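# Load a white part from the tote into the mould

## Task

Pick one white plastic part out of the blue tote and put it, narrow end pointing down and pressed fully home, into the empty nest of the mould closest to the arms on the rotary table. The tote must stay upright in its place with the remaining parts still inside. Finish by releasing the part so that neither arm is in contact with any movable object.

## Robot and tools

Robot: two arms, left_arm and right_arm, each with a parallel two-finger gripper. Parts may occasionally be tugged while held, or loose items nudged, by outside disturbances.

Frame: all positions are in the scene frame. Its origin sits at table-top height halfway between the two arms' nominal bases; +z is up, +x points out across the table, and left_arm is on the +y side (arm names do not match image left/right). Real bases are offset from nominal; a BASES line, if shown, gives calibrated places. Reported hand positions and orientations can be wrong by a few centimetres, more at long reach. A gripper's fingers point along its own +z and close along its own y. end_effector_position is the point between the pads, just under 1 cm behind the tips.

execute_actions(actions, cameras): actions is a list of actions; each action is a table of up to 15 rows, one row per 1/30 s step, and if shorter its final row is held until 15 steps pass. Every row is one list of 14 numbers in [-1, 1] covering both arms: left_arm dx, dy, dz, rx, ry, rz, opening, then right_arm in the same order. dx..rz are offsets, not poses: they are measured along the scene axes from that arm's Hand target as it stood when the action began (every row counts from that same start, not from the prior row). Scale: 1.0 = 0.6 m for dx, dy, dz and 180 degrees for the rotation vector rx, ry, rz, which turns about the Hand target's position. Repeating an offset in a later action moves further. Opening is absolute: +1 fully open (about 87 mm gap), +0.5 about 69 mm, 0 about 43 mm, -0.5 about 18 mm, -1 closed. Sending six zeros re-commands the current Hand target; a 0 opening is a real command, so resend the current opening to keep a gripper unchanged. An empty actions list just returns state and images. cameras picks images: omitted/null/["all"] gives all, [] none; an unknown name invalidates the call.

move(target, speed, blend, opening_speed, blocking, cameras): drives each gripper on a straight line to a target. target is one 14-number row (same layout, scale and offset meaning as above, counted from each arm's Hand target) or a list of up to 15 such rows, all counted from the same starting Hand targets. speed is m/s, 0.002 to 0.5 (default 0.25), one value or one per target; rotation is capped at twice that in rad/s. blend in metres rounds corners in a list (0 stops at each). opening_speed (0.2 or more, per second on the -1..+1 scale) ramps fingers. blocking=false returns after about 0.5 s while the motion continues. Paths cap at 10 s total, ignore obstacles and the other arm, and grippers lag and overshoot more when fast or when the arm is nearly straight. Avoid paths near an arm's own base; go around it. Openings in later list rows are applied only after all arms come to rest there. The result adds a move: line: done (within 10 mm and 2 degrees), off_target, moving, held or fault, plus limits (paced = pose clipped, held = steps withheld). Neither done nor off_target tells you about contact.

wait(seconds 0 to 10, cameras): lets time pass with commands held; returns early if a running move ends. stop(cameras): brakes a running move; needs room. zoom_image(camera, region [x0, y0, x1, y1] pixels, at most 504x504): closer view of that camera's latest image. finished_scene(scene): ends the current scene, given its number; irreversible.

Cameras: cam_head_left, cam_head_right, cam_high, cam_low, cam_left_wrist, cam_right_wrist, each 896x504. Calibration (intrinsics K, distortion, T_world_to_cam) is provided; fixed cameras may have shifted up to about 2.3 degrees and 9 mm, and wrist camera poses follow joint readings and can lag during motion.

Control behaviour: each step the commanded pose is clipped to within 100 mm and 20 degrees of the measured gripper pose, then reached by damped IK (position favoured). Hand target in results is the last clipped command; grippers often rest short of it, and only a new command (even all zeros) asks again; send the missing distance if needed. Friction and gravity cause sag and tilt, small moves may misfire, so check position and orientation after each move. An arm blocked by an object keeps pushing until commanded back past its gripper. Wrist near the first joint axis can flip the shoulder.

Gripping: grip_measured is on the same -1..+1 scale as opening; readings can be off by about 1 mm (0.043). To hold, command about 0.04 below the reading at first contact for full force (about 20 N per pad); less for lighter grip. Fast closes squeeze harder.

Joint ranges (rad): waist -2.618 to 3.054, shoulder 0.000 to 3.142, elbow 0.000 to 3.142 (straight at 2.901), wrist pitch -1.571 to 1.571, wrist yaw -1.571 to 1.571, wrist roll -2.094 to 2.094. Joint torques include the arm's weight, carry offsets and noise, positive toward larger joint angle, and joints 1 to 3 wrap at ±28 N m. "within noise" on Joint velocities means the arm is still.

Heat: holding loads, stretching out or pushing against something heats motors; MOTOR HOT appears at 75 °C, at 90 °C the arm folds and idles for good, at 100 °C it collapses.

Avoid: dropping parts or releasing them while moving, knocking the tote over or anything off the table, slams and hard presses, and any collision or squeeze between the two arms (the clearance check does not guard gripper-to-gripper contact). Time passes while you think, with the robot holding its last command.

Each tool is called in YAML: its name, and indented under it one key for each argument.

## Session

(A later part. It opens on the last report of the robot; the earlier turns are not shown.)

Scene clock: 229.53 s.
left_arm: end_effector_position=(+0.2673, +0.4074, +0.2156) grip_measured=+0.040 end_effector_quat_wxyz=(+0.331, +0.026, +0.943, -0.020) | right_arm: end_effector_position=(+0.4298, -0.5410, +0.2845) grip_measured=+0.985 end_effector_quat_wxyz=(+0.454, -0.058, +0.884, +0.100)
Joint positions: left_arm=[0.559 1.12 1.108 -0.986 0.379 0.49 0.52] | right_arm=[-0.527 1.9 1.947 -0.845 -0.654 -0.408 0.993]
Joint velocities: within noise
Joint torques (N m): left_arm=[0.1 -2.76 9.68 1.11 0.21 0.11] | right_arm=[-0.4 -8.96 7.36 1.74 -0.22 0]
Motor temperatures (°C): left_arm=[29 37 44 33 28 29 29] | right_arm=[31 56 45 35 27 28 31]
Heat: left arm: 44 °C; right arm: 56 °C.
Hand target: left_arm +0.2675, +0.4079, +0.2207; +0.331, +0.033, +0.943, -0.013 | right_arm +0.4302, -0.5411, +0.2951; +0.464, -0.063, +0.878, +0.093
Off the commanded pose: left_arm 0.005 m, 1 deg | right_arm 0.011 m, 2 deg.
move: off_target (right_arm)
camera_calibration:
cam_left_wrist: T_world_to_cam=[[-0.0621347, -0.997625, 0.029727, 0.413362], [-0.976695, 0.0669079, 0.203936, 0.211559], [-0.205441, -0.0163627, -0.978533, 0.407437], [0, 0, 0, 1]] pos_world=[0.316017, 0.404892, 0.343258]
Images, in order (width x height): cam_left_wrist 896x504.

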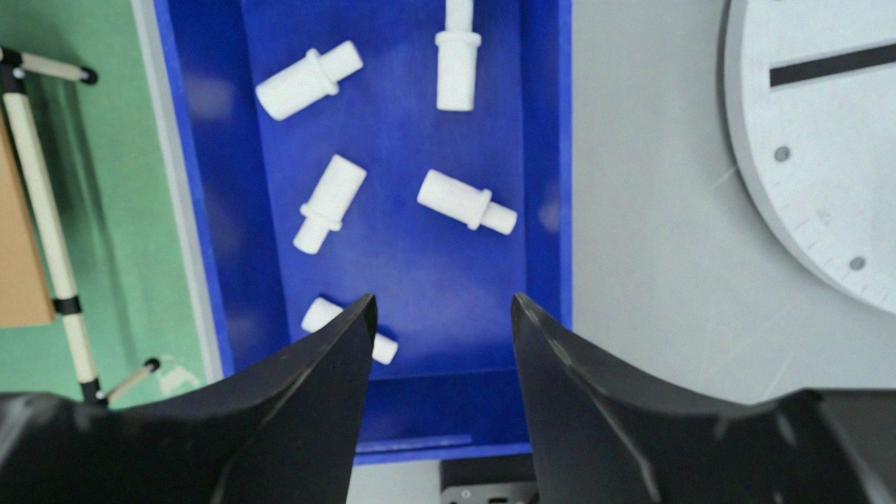

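move:
  target: [0.065,0.105,-0.1,0.0733,0.2336,-0.1393,0.3,0,0,0,0,0,0,1]
  cameras: ["cam_left_wrist","cam_head_left"]

Scene clock: 251.63 s.
left_arm: end_effector_position=(+0.3032, +0.4697, +0.1605) grip_measured=+0.300 end_effector_quat_wxyz=(-0.036, +0.254, +0.967, +0.010) | right_arm: end_effector_position=(+0.4298, -0.5410, +0.2845) grip_measured=+0.985 end_effector_quat_wxyz=(+0.454, -0.058, +0.884, +0.100)
Joint positions: left_arm=[0.385 1.871 1.663 -1.408 -0.059 0.886 0.65] | right_arm=[-0.527 1.9 1.947 -0.845 -0.654 -0.408 0.993]
Joint velocities: within noise
Joint torques (N m): left_arm=[0.18 -6.42 9.21 0.11 0.02 0.11] | right_arm=[-0.31 -9.01 7.35 1.75 -0.23 -0.01]
Motor temperatures (°C): left_arm=[29 36 44 32 27 29 29] | right_arm=[31 56 45 35 27 28 31]
Heat: left arm: 44 °C; right arm: 56 °C.
Hand target: left_arm +0.3065, +0.4710, +0.1606; -0.042, +0.262, +0.964, +0.011 | right_arm +0.4302, -0.5411, +0.2951; +0.464, -0.063, +0.878, +0.093
Off the commanded pose: left_arm 0.003 m, 1 deg | right_arm 0.011 m, 2 deg.
move: off_target (right_arm)
camera_calibration:
cam_left_wrist: T_world_to_cam=[[-0.485439, -0.874255, 0.00532787, 0.553679], [-0.503189, 0.284374, 0.816047, -0.0902921], [-0.714948, 0.39346, -0.577961, 0.259598], [0, 0, 0, 1]] pos_world=[0.408942, 0.407592, 0.22077]
Images, in order (width x height): cam_head_left 896x504, cam_left_wrist 896x504.

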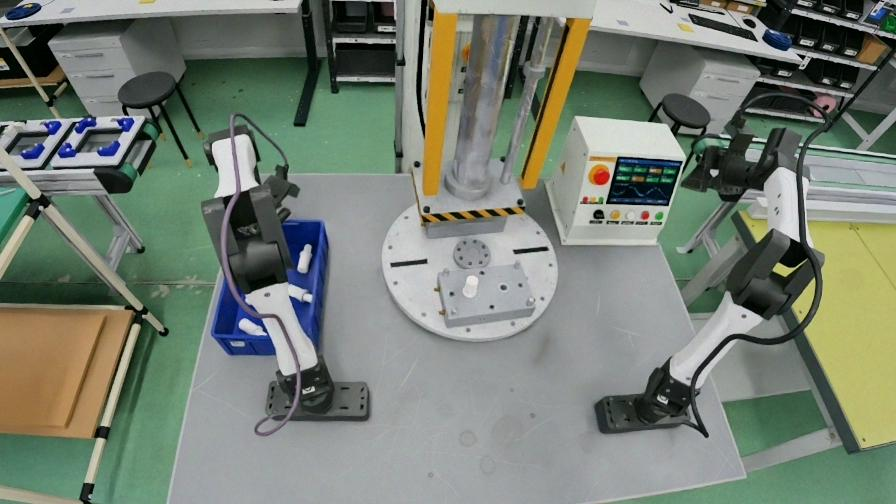

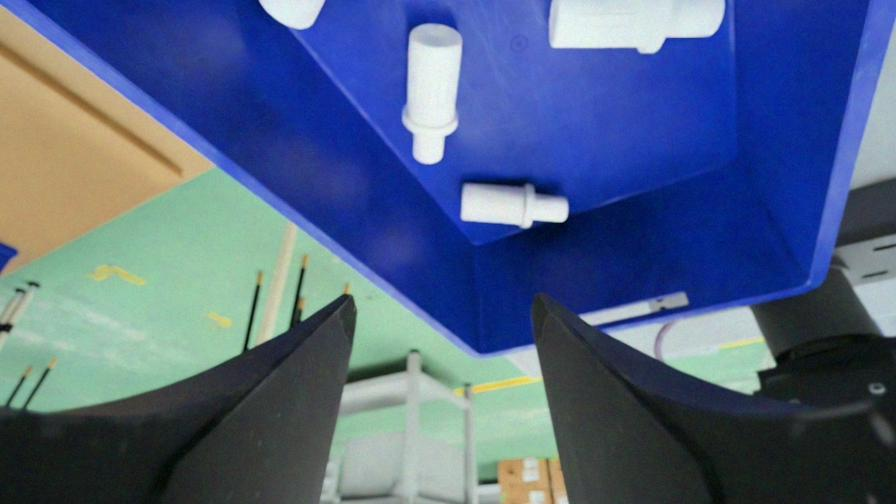

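move:
  target: [-0.01,0.01,-0.16,0,0,0,0.1,0,0,0,0,0,0,1]
  speed: 0.12
  cameras: ["cam_left_wrist"]

Scene clock: 262.77 s.
left_arm: end_effector_position=(+0.3029, +0.4736, +0.0724) grip_measured=+0.100 end_effector_quat_wxyz=(-0.033, +0.260, +0.965, +0.013) | right_arm: end_effector_position=(+0.4298, -0.5410, +0.2845) grip_measured=+0.985 end_effector_quat_wxyz=(+0.454, -0.058, +0.884, +0.100)
Joint positions: left_arm=[0.394 1.914 1.366 -1.061 -0.061 0.908 0.55] | right_arm=[-0.527 1.9 1.947 -0.845 -0.654 -0.408 0.993]
Joint velocities: within noise
Joint torques (N m): left_arm=[1.31 -6.58 5.86 0.33 0.04 0.12] | right_arm=[-0.28 -9.01 7.31 1.73 -0.23 -0.02]
Motor temperatures (°C): left_arm=[29 37 45 31 27 29 28] | right_arm=[31 56 46 35 27 28 31]
Heat: left arm: 45 °C; right arm: 56 °C.
Hand target: left_arm +0.3005, +0.4770, +0.0647; -0.042, +0.262, +0.964, +0.012 | right_arm +0.4302, -0.5411, +0.2951; +0.464, -0.063, +0.878, +0.093
Off the commanded pose: left_arm 0.009 m, 1 deg | right_arm 0.011 m, 2 deg.
move: off_target (right_arm)
camera_calibration:
cam_left_wrist: T_world_to_cam=[[-0.497113, -0.867686, -0.000437228, 0.558238], [-0.503726, 0.288183, 0.814378, -0.0211505], [-0.706498, 0.405058, -0.580335, 0.199036], [0, 0, 0, 1]] pos_world=[0.407472, 0.409849, 0.132976]
Images, in order (width x height): cam_left_wrist 896x504.

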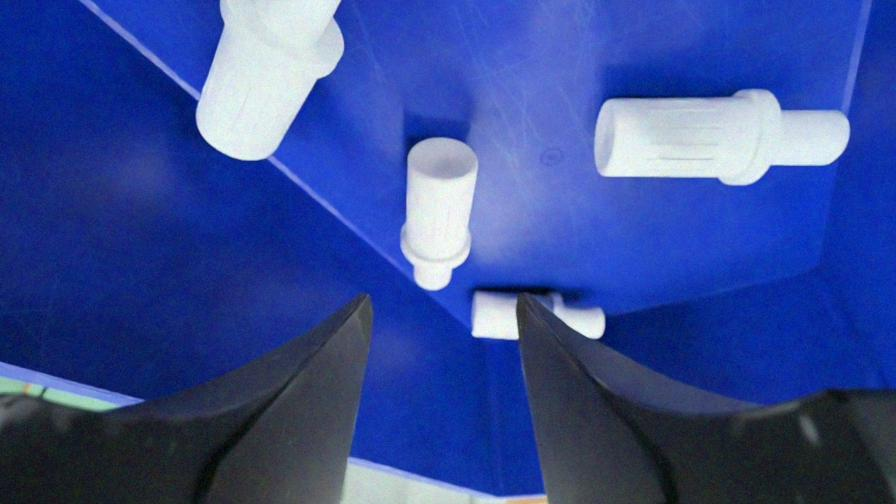

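move:
  target: [-0.005,0.003,-0.078,0,0,0,0.1,0,0,0,0,0,0,1]
  speed: 0.06
  cameras: ["cam_left_wrist"]

Scene clock: 272.43 s.
left_arm: end_effector_position=(+0.3014, +0.4760, +0.0278) grip_measured=+0.100 end_effector_quat_wxyz=(-0.031, +0.264, +0.964, +0.012) | right_arm: end_effector_position=(+0.4298, -0.5410, +0.2845) grip_measured=+0.985 end_effector_quat_wxyz=(+0.454, -0.058, +0.884, +0.100)
Joint positions: left_arm=[0.404 1.972 1.259 -0.892 -0.056 0.926 0.55] | right_arm=[-0.527 1.9 1.947 -0.845 -0.654 -0.408 0.993]
Joint velocities: within noise
Joint torques (N m): left_arm=[1.13 -6.27 5.19 0.42 0 0] | right_arm=[-0.36 -8.96 7.32 1.72 -0.23 -0.01]
Motor temperatures (°C): left_arm=[29 37 44 31 27 29 28] | right_arm=[31 56 46 35 27 28 31]
Heat: left arm: 44 °C; right arm: 56 °C.
Hand target: left_arm +0.2975, +0.4787, +0.0178; -0.042, +0.262, +0.964, +0.011 | right_arm +0.4302, -0.5411, +0.2951; +0.464, -0.063, +0.878, +0.093
Off the commanded pose: left_arm 0.011 m, 1 deg | right_arm 0.011 m, 2 deg.
move: off_target (left_arm, right_arm)
camera_calibration:
cam_left_wrist: T_world_to_cam=[[-0.504526, -0.863395, 0.00123396, 0.559672], [-0.504308, 0.295853, 0.811261, 0.0103193], [-0.700804, 0.40868, -0.584682, 0.167776], [0, 0, 0, 1]] pos_world=[0.405152, 0.411599, 0.0890333]
Images, in order (width x height): cam_left_wrist 896x504.

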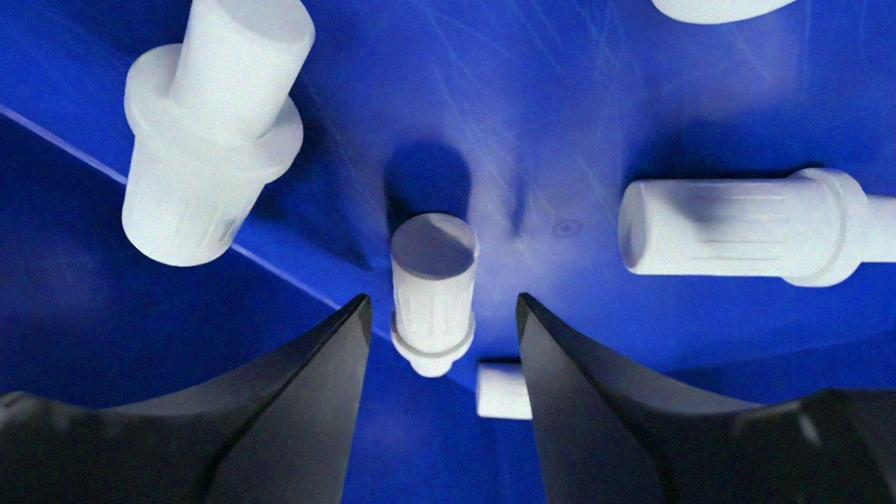

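move:
  target: [0.008,0.001,-0.014,0,0,0,0.1,0,0,0,0,0,0,1]
  speed: 0.05
  cameras: []

move:
  target: [0,0,0,0,0,0,-0.5,0,0,0,0,0,0,1]
  opening_speed: 0.3
  cameras: ["cam_left_wrist"]

Scene clock: 282.07 s.
left_arm: end_effector_position=(+0.3080, +0.4775, +0.0240) grip_measured=+0.100 end_effector_quat_wxyz=(-0.020, +0.264, +0.964, +0.016) | right_arm: end_effector_position=(+0.4298, -0.5410, +0.2845) grip_measured=+0.985 end_effector_quat_wxyz=(+0.454, -0.058, +0.884, +0.100)
Joint positions: left_arm=[0.404 1.981 1.259 -0.861 -0.05 0.926 0.55] | right_arm=[-0.527 1.9 1.947 -0.845 -0.654 -0.408 0.993]
Joint velocities: within noise
Joint torques (N m): left_arm=[0.83 -4.85 6.01 0.39 -0.07 -0.03] | right_arm=[-0.28 -8.94 7.35 1.77 -0.24 0]
Motor temperatures (°C): left_arm=[29 38 43 31 27 29 28] | right_arm=[31 57 46 35 27 28 31]
Heat: left arm: 43 °C; right arm: 57 °C.
Hand target: left_arm +0.3023, +0.4793, +0.0095; -0.042, +0.262, +0.964, +0.012 | right_arm +0.4302, -0.5411, +0.2951; +0.464, -0.063, +0.878, +0.093
Off the commanded pose: left_arm 0.016 m, 3 deg | right_arm 0.011 m, 2 deg.
move: off_target (left_arm, right_arm)
No camera images: "cameras" was empty.

Scene clock: 284.27 s.
left_arm: end_effector_position=(+0.3080, +0.4775, +0.0238) grip_measured=-0.345 end_effector_quat_wxyz=(-0.020, +0.264, +0.964, +0.016) | right_arm: end_effector_position=(+0.4298, -0.5410, +0.2845) grip_measured=+0.985 end_effector_quat_wxyz=(+0.454, -0.058, +0.884, +0.100)
Joint positions: left_arm=[0.404 1.981 1.259 -0.861 -0.05 0.926 0.327] | right_arm=[-0.527 1.9 1.947 -0.845 -0.654 -0.408 0.993]
Joint velocities: within noise
Joint torques (N m): left_arm=[0.83 -4.77 6 0.36 -0.06 -0.03] | right_arm=[-0.42 -8.94 7.32 1.76 -0.24 0.03]
Motor temperatures (°C): left_arm=[29 38 43 31 27 29 28] | right_arm=[31 57 46 35 27 28 31]
Heat: left arm: 43 °C; right arm: 57 °C.
Hand target: left_arm +0.3022, +0.4793, +0.0094; -0.042, +0.262, +0.964, +0.011 | right_arm +0.4302, -0.5411, +0.2951; +0.464, -0.063, +0.878, +0.093
Off the commanded pose: left_arm 0.016 m, 3 deg | right_arm 0.011 m, 2 deg.
move: off_target (left_arm, right_arm)
camera_calibration:
cam_left_wrist: T_world_to_cam=[[-0.504261, -0.863457, -0.0127535, 0.564616], [-0.523107, 0.293678, 0.80007, 0.0235325], [-0.687081, 0.410115, -0.599771, 0.164923], [0, 0, 0, 1]] pos_world=[0.410339, 0.412974, 0.0872894]
Images, in order (width x height): cam_left_wrist 896x504.

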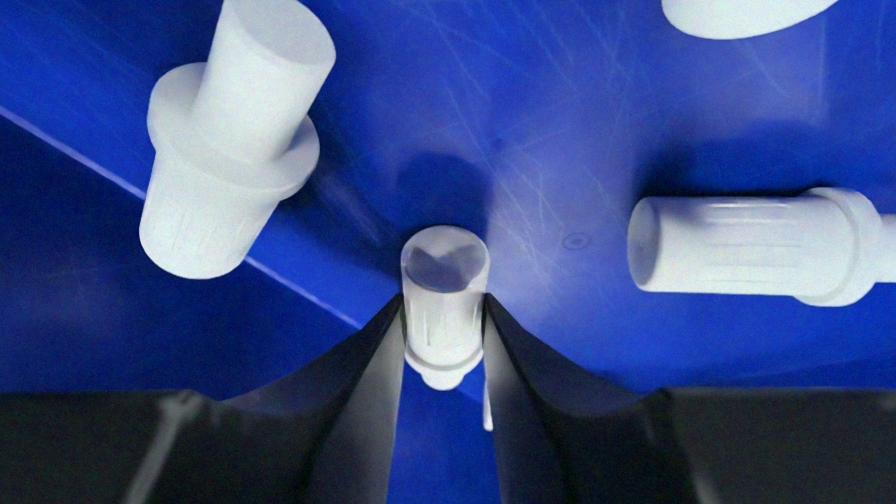

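move:
  target: [0,0,0.38,0,0,0,-0.5,0,0,0,0,0,0,1]
  speed: 0.12
  cameras: ["cam_left_wrist","cam_head_left","cam_low"]

Scene clock: 304.23 s.
left_arm: end_effector_position=(+0.3039, +0.4787, +0.2253) grip_measured=-0.345 end_effector_quat_wxyz=(-0.004, +0.266, +0.963, +0.044) | right_arm: end_effector_position=(+0.4298, -0.5410, +0.2845) grip_measured=+0.985 end_effector_quat_wxyz=(+0.454, -0.058, +0.884, +0.100)
Joint positions: left_arm=[0.399 1.835 1.883 -1.572 -0.075 0.926 0.327] | right_arm=[-0.527 1.9 1.947 -0.845 -0.654 -0.408 0.993]
Joint velocities: within noise
Joint torques (N m): left_arm=[0.53 -9.17 8.61 0.31 0.02 0.01] | right_arm=[-0.39 -9.03 7.41 1.74 -0.21 0]
Motor temperatures (°C): left_arm=[29 38 43 30 27 29 29] | right_arm=[30 57 46 36 27 28 31]
Heat: left arm: 43 °C; right arm: 57 °C.
Hand target: left_arm +0.3022, +0.4792, +0.2374; -0.042, +0.262, +0.964, +0.011 | right_arm +0.4302, -0.5411, +0.2951; +0.464, -0.063, +0.878, +0.093
Off the commanded pose: left_arm 0.012 m, 6 deg | right_arm 0.011 m, 2 deg.
joint sent to its limit (left arm) — joint 4 (wrist pitch), lower limit. The joint targets are off in orientation, not in position.
move: off_target (left_arm, right_arm)
camera_calibration:
cam_left_wrist: T_world_to_cam=[[-0.506503, -0.858972, -0.0749742, 0.578697], [-0.557625, 0.260002, 0.788323, -0.110844], [-0.657654, 0.441096, -0.610676, 0.261105], [0, 0, 0, 1]] pos_world=[0.40302, 0.410732, 0.290218]
Images, in order (width x height): cam_head_left 896x504, cam_low 896x504, cam_left_wrist 896x504.

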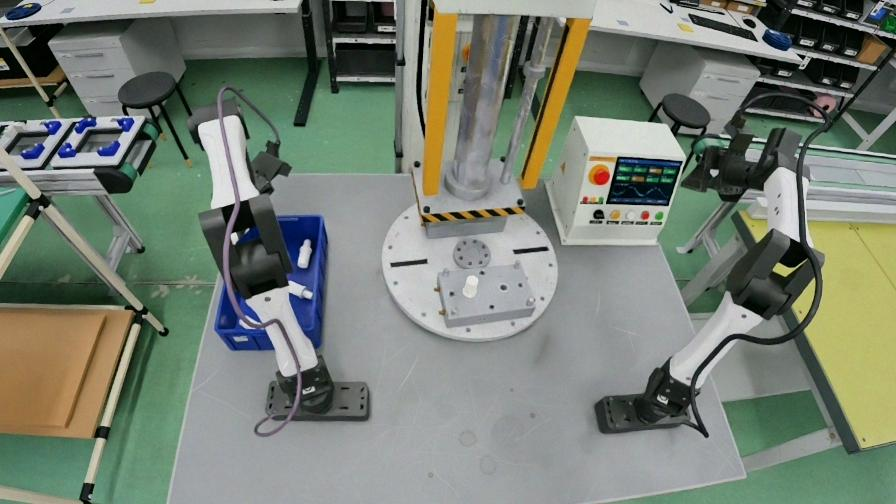

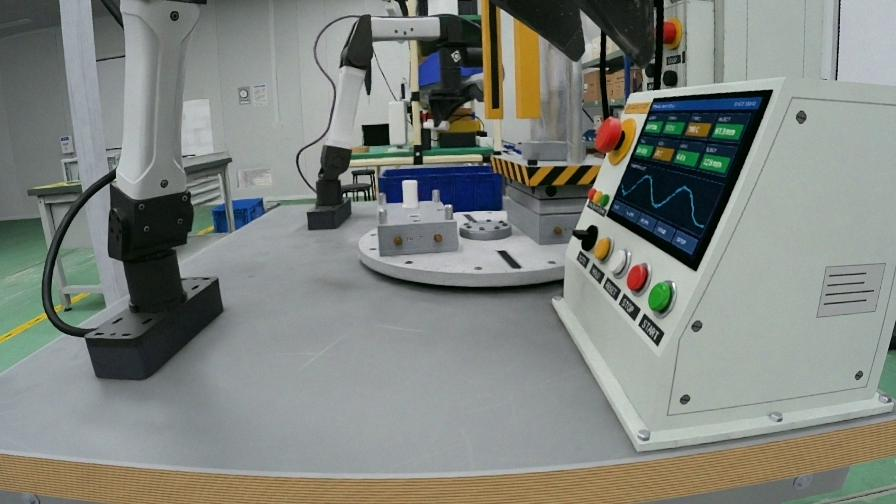

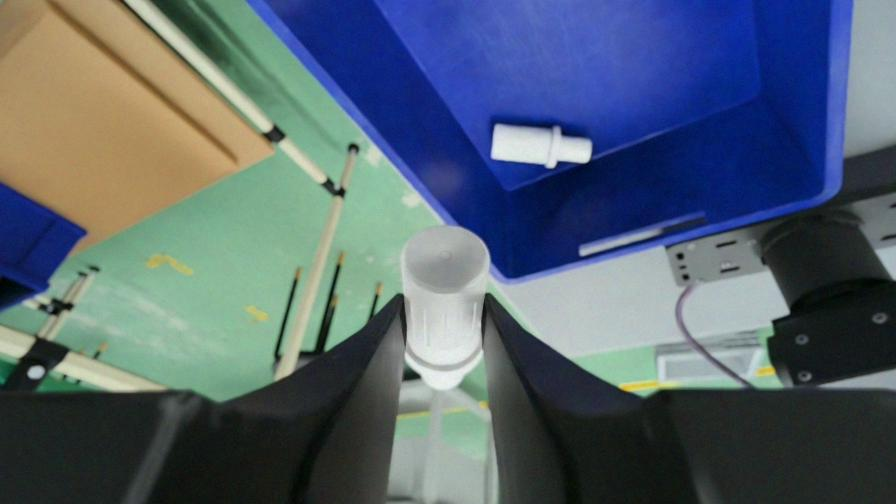

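move:
  target:
    - [0.2,-0.45,0.07,-0.109,-0.231,0.022,-0.5,0,0,0,0,0,0,1]
    - [-0.15,-0.907,0,-0.2176,-0.4628,0.045,-0.5,0,0,0,0,0,0,1]
  blend: 0.1
  speed: 0.2
  cameras: ["cam_left_wrist","cam_head_left","cam_low","cam_high"]

Scene clock: 332.07 s.
left_arm: end_effector_position=(+0.2125, -0.0654, +0.2482) grip_measured=-0.345 end_effector_quat_wxyz=(+0.677, +0.118, +0.714, -0.133) | right_arm: end_effector_position=(+0.4298, -0.5410, +0.2845) grip_measured=+0.985 end_effector_quat_wxyz=(+0.454, -0.058, +0.884, +0.100)
Joint positions: left_arm=[-1.486 1.56 0.896 0.55 -1.138 -0.132 0.327] | right_arm=[-0.527 1.9 1.947 -0.845 -0.654 -0.408 0.993]
Joint velocities: within noise
Joint torques (N m): left_arm=[0.44 -4.4 6.57 1.62 -0.1 0.11] | right_arm=[-0.32 -8.99 7.28 1.74 -0.26 -0.01]
Motor temperatures (°C): left_arm=[29 39 43 31 27 29 29] | right_arm=[30 57 46 36 27 28 31]
Heat: left arm: 43 °C; right arm: 57 °C.
Hand target: left_arm +0.2122, -0.0648, +0.2374; +0.678, +0.126, +0.715, -0.119 | right_arm +0.4302, -0.5411, +0.2951; +0.464, -0.063, +0.878, +0.093
Off the commanded pose: left_arm 0.011 m, 2 deg | right_arm 0.011 m, 2 deg.
move: off_target (left_arm, right_arm)
camera_calibration:
cam_left_wrist: T_world_to_cam=[[-0.355966, -0.9338, 0.0361358, 0.00225619], [-0.755406, 0.264767, -0.599383, 0.348349], [0.550136, -0.240657, -0.799646, 0.200709], [0, 0, 0, 1]] pos_world=[0.153531, -0.0418226, 0.369209]
Images, in order (width x height): cam_head_left 896x504, cam_high 896x504, cam_low 896x504, cam_left_wrist 896x504.

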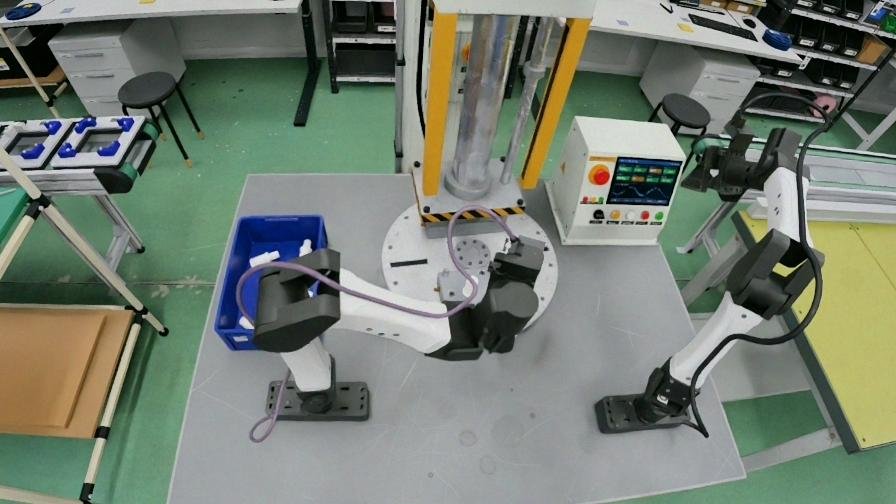

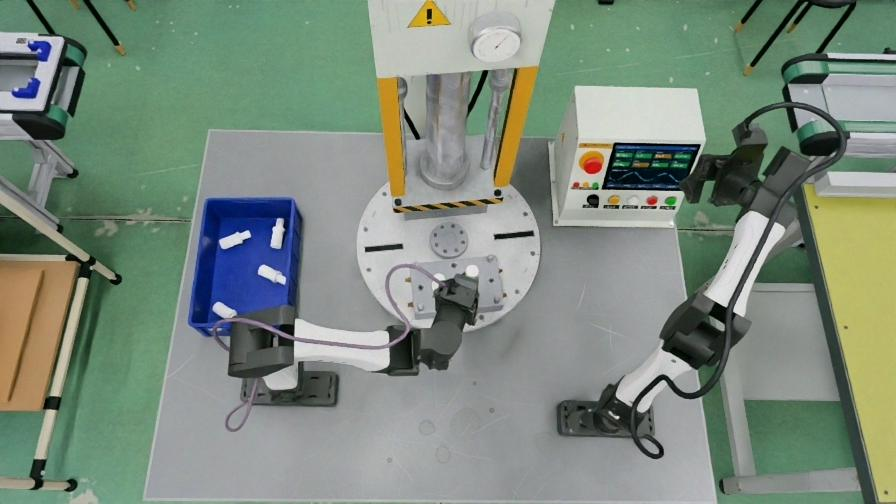

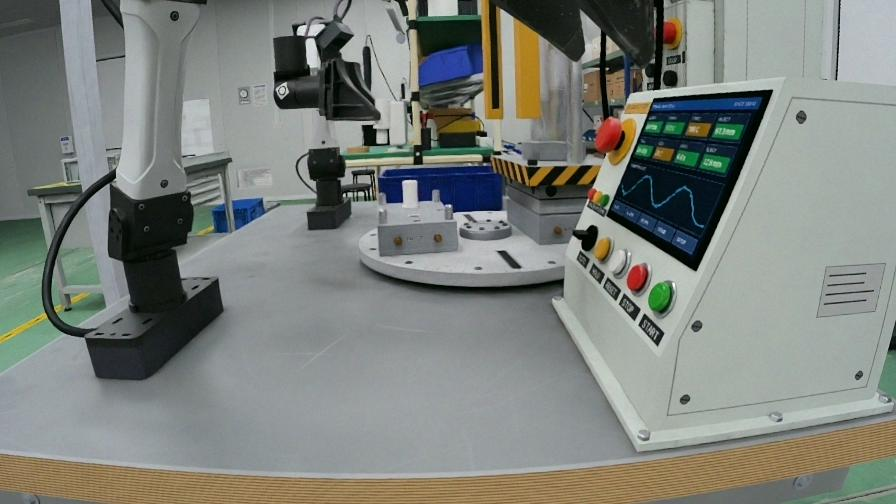

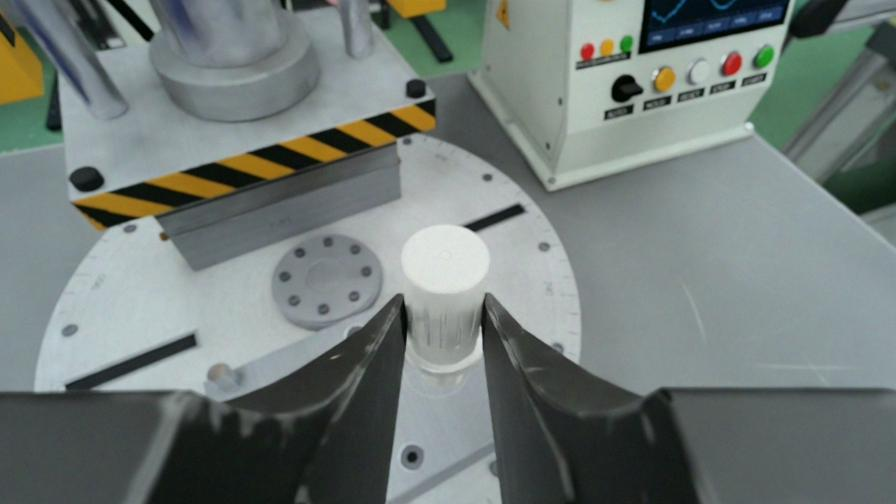

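move:
  target: [-0.11,0.04,0,0,0,0,-0.5,0,0,0,0,0,0,1]
  speed: 0.15
  cameras: ["cam_left_wrist"]

zoom_image:
  camera: "cam_left_wrist"
  region: [250, 150, 650, 400]

Scene clock: 345.63 s.
left_arm: end_effector_position=(+0.1467, -0.0452, +0.2282) grip_measured=-0.345 end_effector_quat_wxyz=(+0.676, +0.139, +0.715, -0.112) | right_arm: end_effector_position=(+0.4298, -0.5410, +0.2845) grip_measured=+0.985 end_effector_quat_wxyz=(+0.454, -0.058, +0.884, +0.100)
Joint positions: left_arm=[-1.7 1.521 0.832 0.415 -1.348 -0.24 0.327] | right_arm=[-0.527 1.9 1.947 -0.845 -0.654 -0.408 0.993]
Joint velocities: within noise
Joint torques (N m): left_arm=[0.34 -7.79 7.72 1.24 -0.21 -0.09] | right_arm=[-0.27 -9.07 7.36 1.72 -0.22 -0.02]
Motor temperatures (°C): left_arm=[29 39 43 33 27 29 29] | right_arm=[30 58 46 36 27 28 31]
Heat: left arm: 43 °C; right arm: 58 °C.
Hand target: left_arm +0.1462, -0.0410, +0.2373; +0.677, +0.126, +0.715, -0.119 | right_arm +0.4302, -0.5411, +0.2951; +0.464, -0.063, +0.878, +0.093
Off the commanded pose: left_arm 0.010 m, 2 deg | right_arm 0.011 m, 2 deg.
move: off_target (right_arm)
camera_calibration:
cam_left_wrist: T_world_to_cam=[[-0.356864, -0.933929, -0.0206357, 0.0115386], [-0.750182, 0.299676, -0.589424, 0.279835], [0.556664, -0.194863, -0.80756, 0.228678], [0, 0, 0, 1]] pos_world=[0.0867483, -0.0285227, 0.349851]
Images, in order (width x height): cam_left_wrist 896x504.

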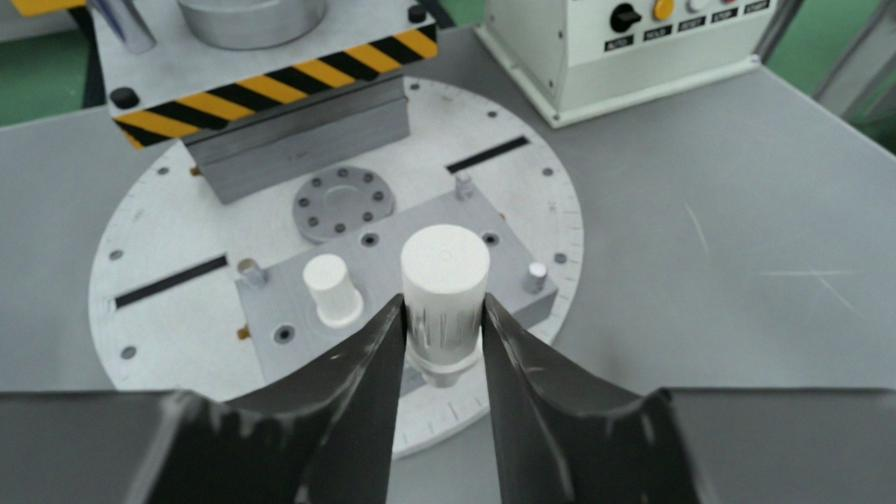

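Scaled by 1.260 from the camera's 896x504 image, which has a finer 1280x720 frame.

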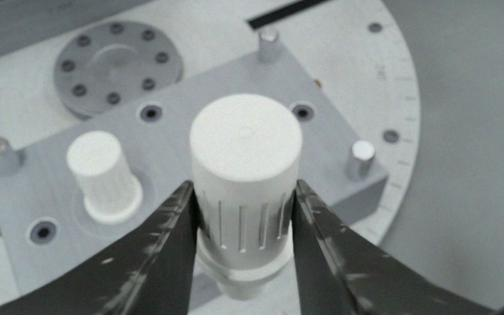

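move:
  target: [0.05,-0.15,-0.03,0,0,0,-0.5,0,0,0,0,0,0,1]
  speed: 0.15
  cameras: ["cam_left_wrist"]

zoom_image:
  camera: "cam_left_wrist"
  region: [150, 150, 550, 400]

Scene clock: 374.03 s.
left_arm: end_effector_position=(+0.1745, -0.1229, +0.2175) grip_measured=-0.345 end_effector_quat_wxyz=(+0.677, +0.127, +0.716, -0.114) | right_arm: end_effector_position=(+0.4298, -0.5410, +0.2845) grip_measured=+0.985 end_effector_quat_wxyz=(+0.454, -0.058, +0.884, +0.100)
Joint positions: left_arm=[-1.6 1.825 1.097 0.535 -1.265 -0.176 0.327] | right_arm=[-0.527 1.9 1.947 -0.845 -0.654 -0.408 0.993]
Joint velocities: within noise
Joint torques (N m): left_arm=[1.14 -6.48 10.09 1.55 0.07 0.11] | right_arm=[-0.29 -9.02 7.32 1.75 -0.24 0]
Motor temperatures (°C): left_arm=[29 39 45 33 27 29 29] | right_arm=[30 58 46 36 27 28 31]
Heat: left arm: 45 °C; right arm: 58 °C.
Hand target: left_arm +0.1763, -0.1309, +0.2193; +0.678, +0.126, +0.715, -0.119 | right_arm +0.4302, -0.5411, +0.2951; +0.464, -0.063, +0.878, +0.093
Off the commanded pose: left_arm 0.008 m, 1 deg | right_arm 0.011 m, 2 deg.
move: off_target (right_arm)
camera_calibration:
cam_left_wrist: T_world_to_cam=[[-0.34267, -0.939454, -0.00195679, -0.0585618], [-0.757319, 0.277467, -0.591169, 0.316573], [0.555919, -0.201094, -0.806545, 0.188513], [0, 0, 0, 1]] pos_world=[0.114881, -0.104946, 0.339078]
Images, in order (width x height): cam_left_wrist 896x504.

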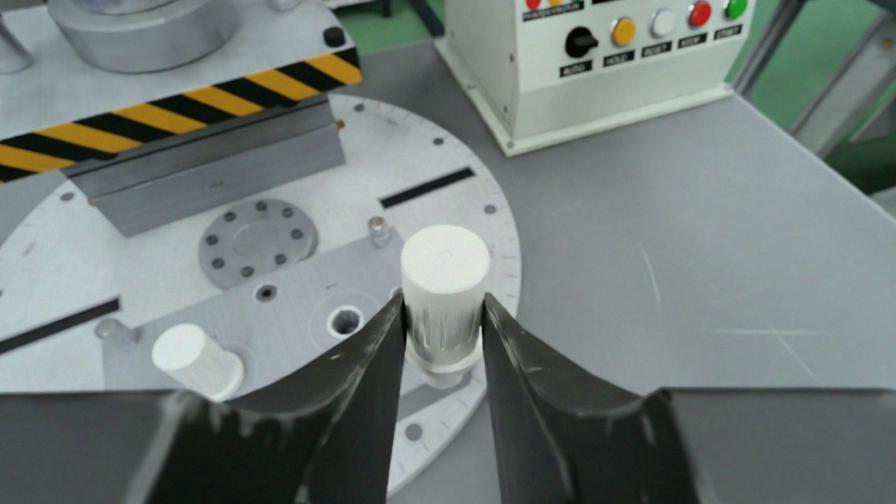

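Scaled by 1.260 from the camera's 896x504 image, which has a finer 1280x720 frame.

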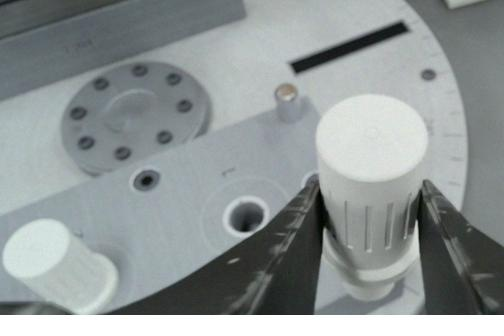

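move:
  target: [0.1475,0.06,-0.1,0,0,0,-0.5,0,0,0,0,0,0,1]
  speed: 0.1
  cameras: ["cam_left_wrist","cam_low","cam_high","cam_head_right"]

zoom_image:
  camera: "cam_low"
  region: [340, 130, 540, 290]

zoom_image:
  camera: "cam_left_wrist"
  region: [350, 200, 550, 450]

zoom_image:
  camera: "cam_head_right"
  region: [400, 180, 600, 360]

Scene clock: 395.87 s.
left_arm: end_effector_position=(+0.2642, -0.0951, +0.1697) grip_measured=-0.345 end_effector_quat_wxyz=(+0.680, +0.114, +0.714, -0.125) | right_arm: end_effector_position=(+0.4298, -0.5410, +0.2845) grip_measured=+0.985 end_effector_quat_wxyz=(+0.454, -0.058, +0.884, +0.100)
Joint positions: left_arm=[-1.353 1.885 0.896 0.903 -1.023 -0.096 0.327] | right_arm=[-0.527 1.9 1.947 -0.845 -0.654 -0.408 0.993]
Joint velocities: within noise
Joint torques (N m): left_arm=[0.95 -6.27 5.71 1.7 0.2 0.11] | right_arm=[-0.32 -9.01 7.25 1.73 -0.21 0.01]
Motor temperatures (°C): left_arm=[29 39 45 33 27 29 30] | right_arm=[30 58 46 36 27 28 31]
Heat: left arm: 45 °C; right arm: 58 °C.
Hand target: left_arm +0.2647, -0.0949, +0.1594; +0.678, +0.126, +0.715, -0.119 | right_arm +0.4302, -0.5411, +0.2951; +0.464, -0.063, +0.878, +0.093
Off the commanded pose: left_arm 0.010 m, 1 deg | right_arm 0.011 m, 2 deg.
move: off_target (right_arm)
camera_calibration:
cam_left_wrist: T_world_to_cam=[[-0.339987, -0.939965, 0.0295591, -0.00789738], [-0.757085, 0.254923, -0.601528, 0.348042], [0.55788, -0.226891, -0.798305, 0.101379], [0, 0, 0, 1]] pos_world=[0.204255, -0.0731453, 0.290522]
Images, in order (width x height): cam_head_right 896x504, cam_high 896x504, cam_low 896x504, cam_left_wrist 896x504.

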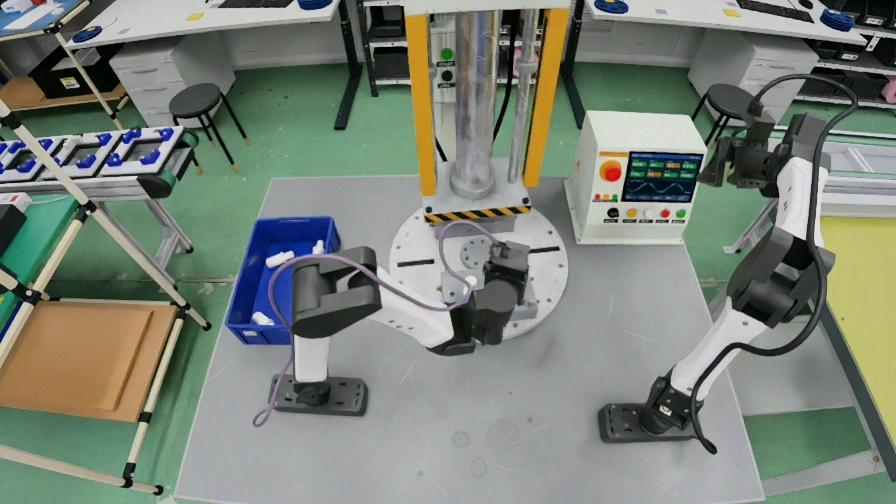

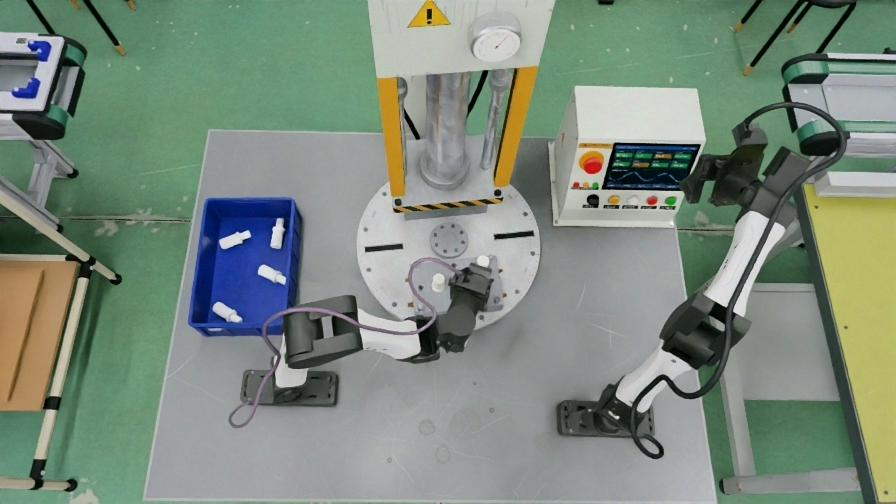

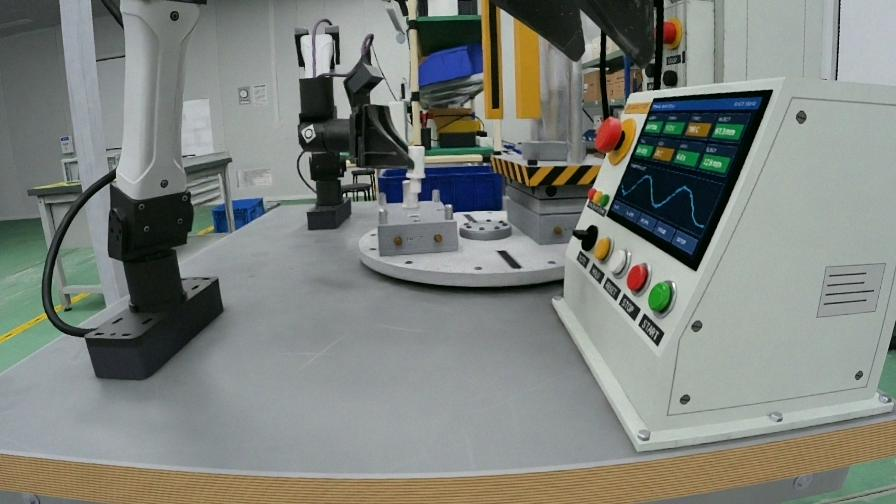

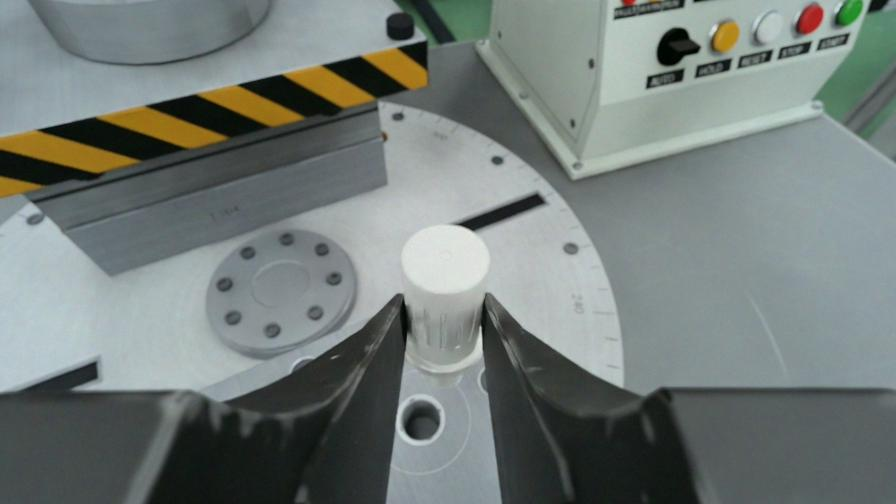

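Scaled by 2.520 from the camera's 896x504 image, which has a finer 1280x720 frame.

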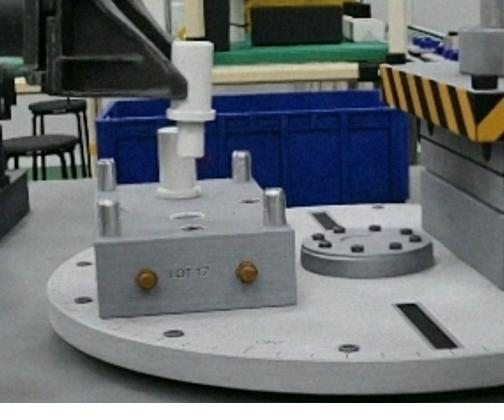

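Scaled by 2.016 from the camera's 896x504 image, which has a finer 1280x720 frame.

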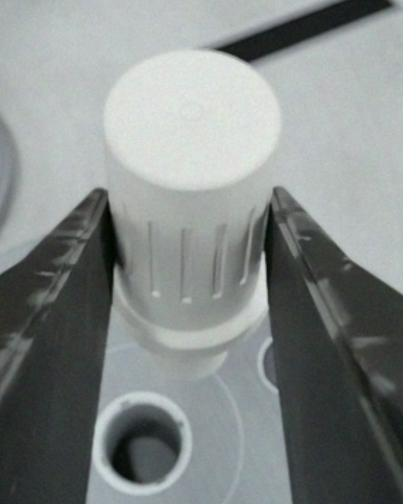

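Scaled by 2.520 from the camera's 896x504 image, which has a finer 1280x720 frame.

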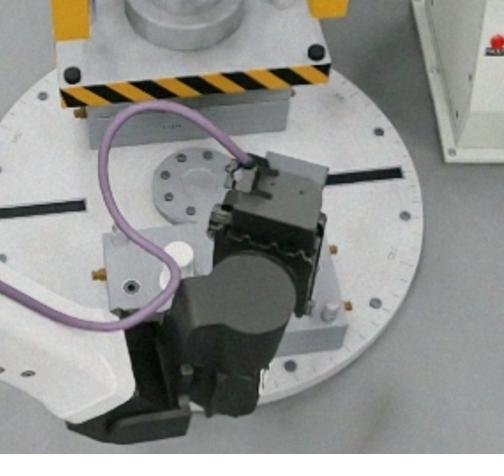

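move:
  target: [-0.0035,0.016,-0.045,0,0,0,-0.5,0,0,0,0,0,0,1]
  speed: 0.06
  cameras: ["cam_left_wrist","cam_low"]

zoom_image:
  camera: "cam_low"
  region: [370, 130, 470, 210]

zoom_image:
  camera: "cam_left_wrist"
  region: [350, 200, 550, 450]

Scene clock: 413.97 s.
left_arm: end_effector_position=(+0.2622, -0.0863, +0.1420) grip_measured=-0.345 end_effector_quat_wxyz=(+0.680, +0.115, +0.714, -0.125) | right_arm: end_effector_position=(+0.4298, -0.5410, +0.2845) grip_measured=+0.985 end_effector_quat_wxyz=(+0.454, -0.058, +0.884, +0.100)
Joint positions: left_arm=[-1.353 1.943 0.825 1.031 -1.022 -0.096 0.327] | right_arm=[-0.527 1.9 1.947 -0.845 -0.654 -0.408 0.993]
Joint velocities: within noise
Joint torques (N m): left_arm=[0.94 -6.32 5.2 1.71 0.15 0.1] | right_arm=[-0.32 -8.91 7.3 1.74 -0.25 0]
Motor temperatures (°C): left_arm=[29 39 44 34 27 29 30] | right_arm=[30 58 46 36 27 28 31]
Heat: left arm: 44 °C; right arm: 58 °C.
Hand target: left_arm +0.2626, -0.0853, +0.1324; +0.678, +0.126, +0.715, -0.119 | right_arm +0.4302, -0.5411, +0.2951; +0.464, -0.063, +0.878, +0.093
Off the commanded pose: left_arm 0.010 m, 1 deg | right_arm 0.011 m, 2 deg.
move: off_target (right_arm)
camera_calibration:
cam_left_wrist: T_world_to_cam=[[-0.340695, -0.939728, 0.0289447, 0.000844599], [-0.757024, 0.255939, -0.601174, 0.32768], [0.557532, -0.226729, -0.798594, 0.0824341], [0, 0, 0, 1]] pos_world=[0.202389, -0.0643823, 0.262799]
Images, in order (width x height): cam_low 896x504, cam_left_wrist 896x504.

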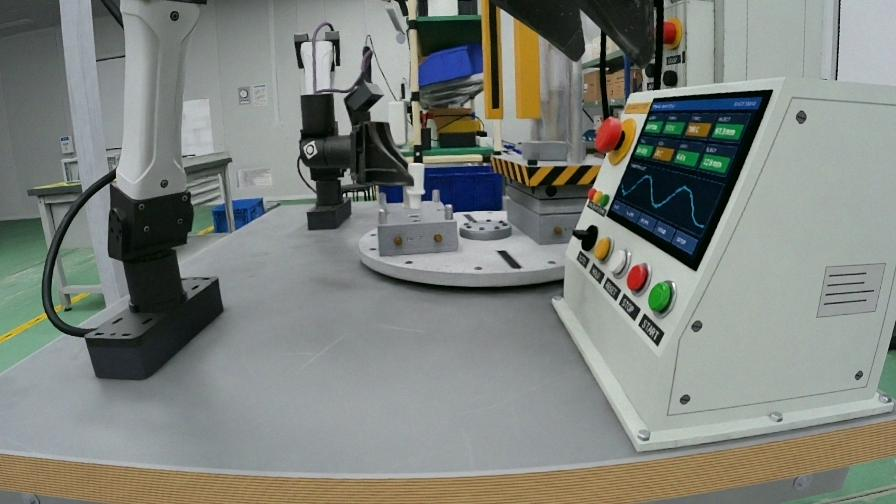

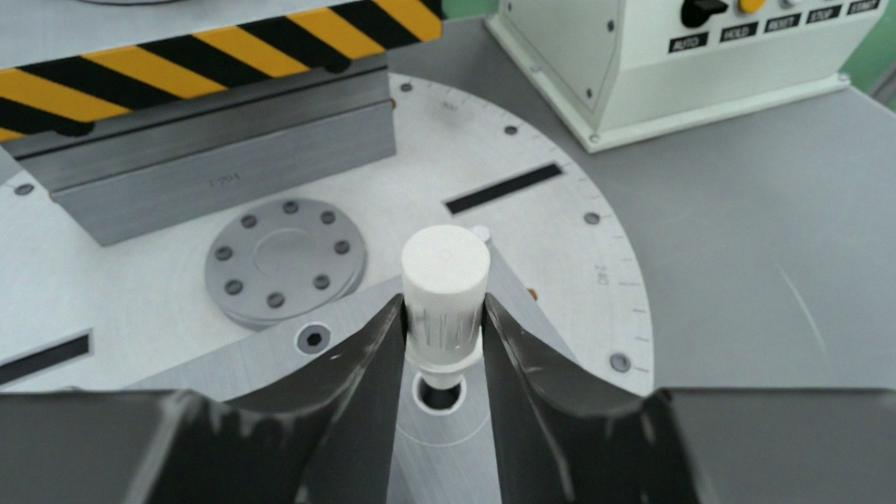

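Scaled by 5.040 from the camera's 896x504 image, which has a finer 1280x720 frame.

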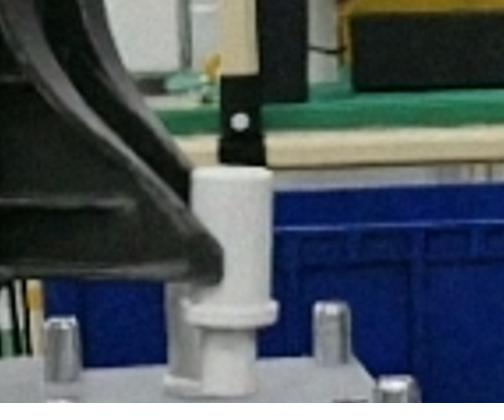

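Scaled by 2.016 from the camera's 896x504 image, which has a finer 1280x720 frame.

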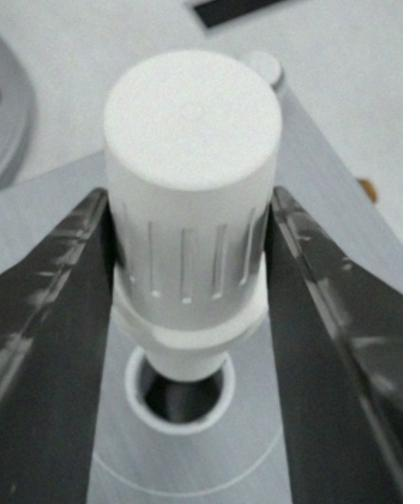

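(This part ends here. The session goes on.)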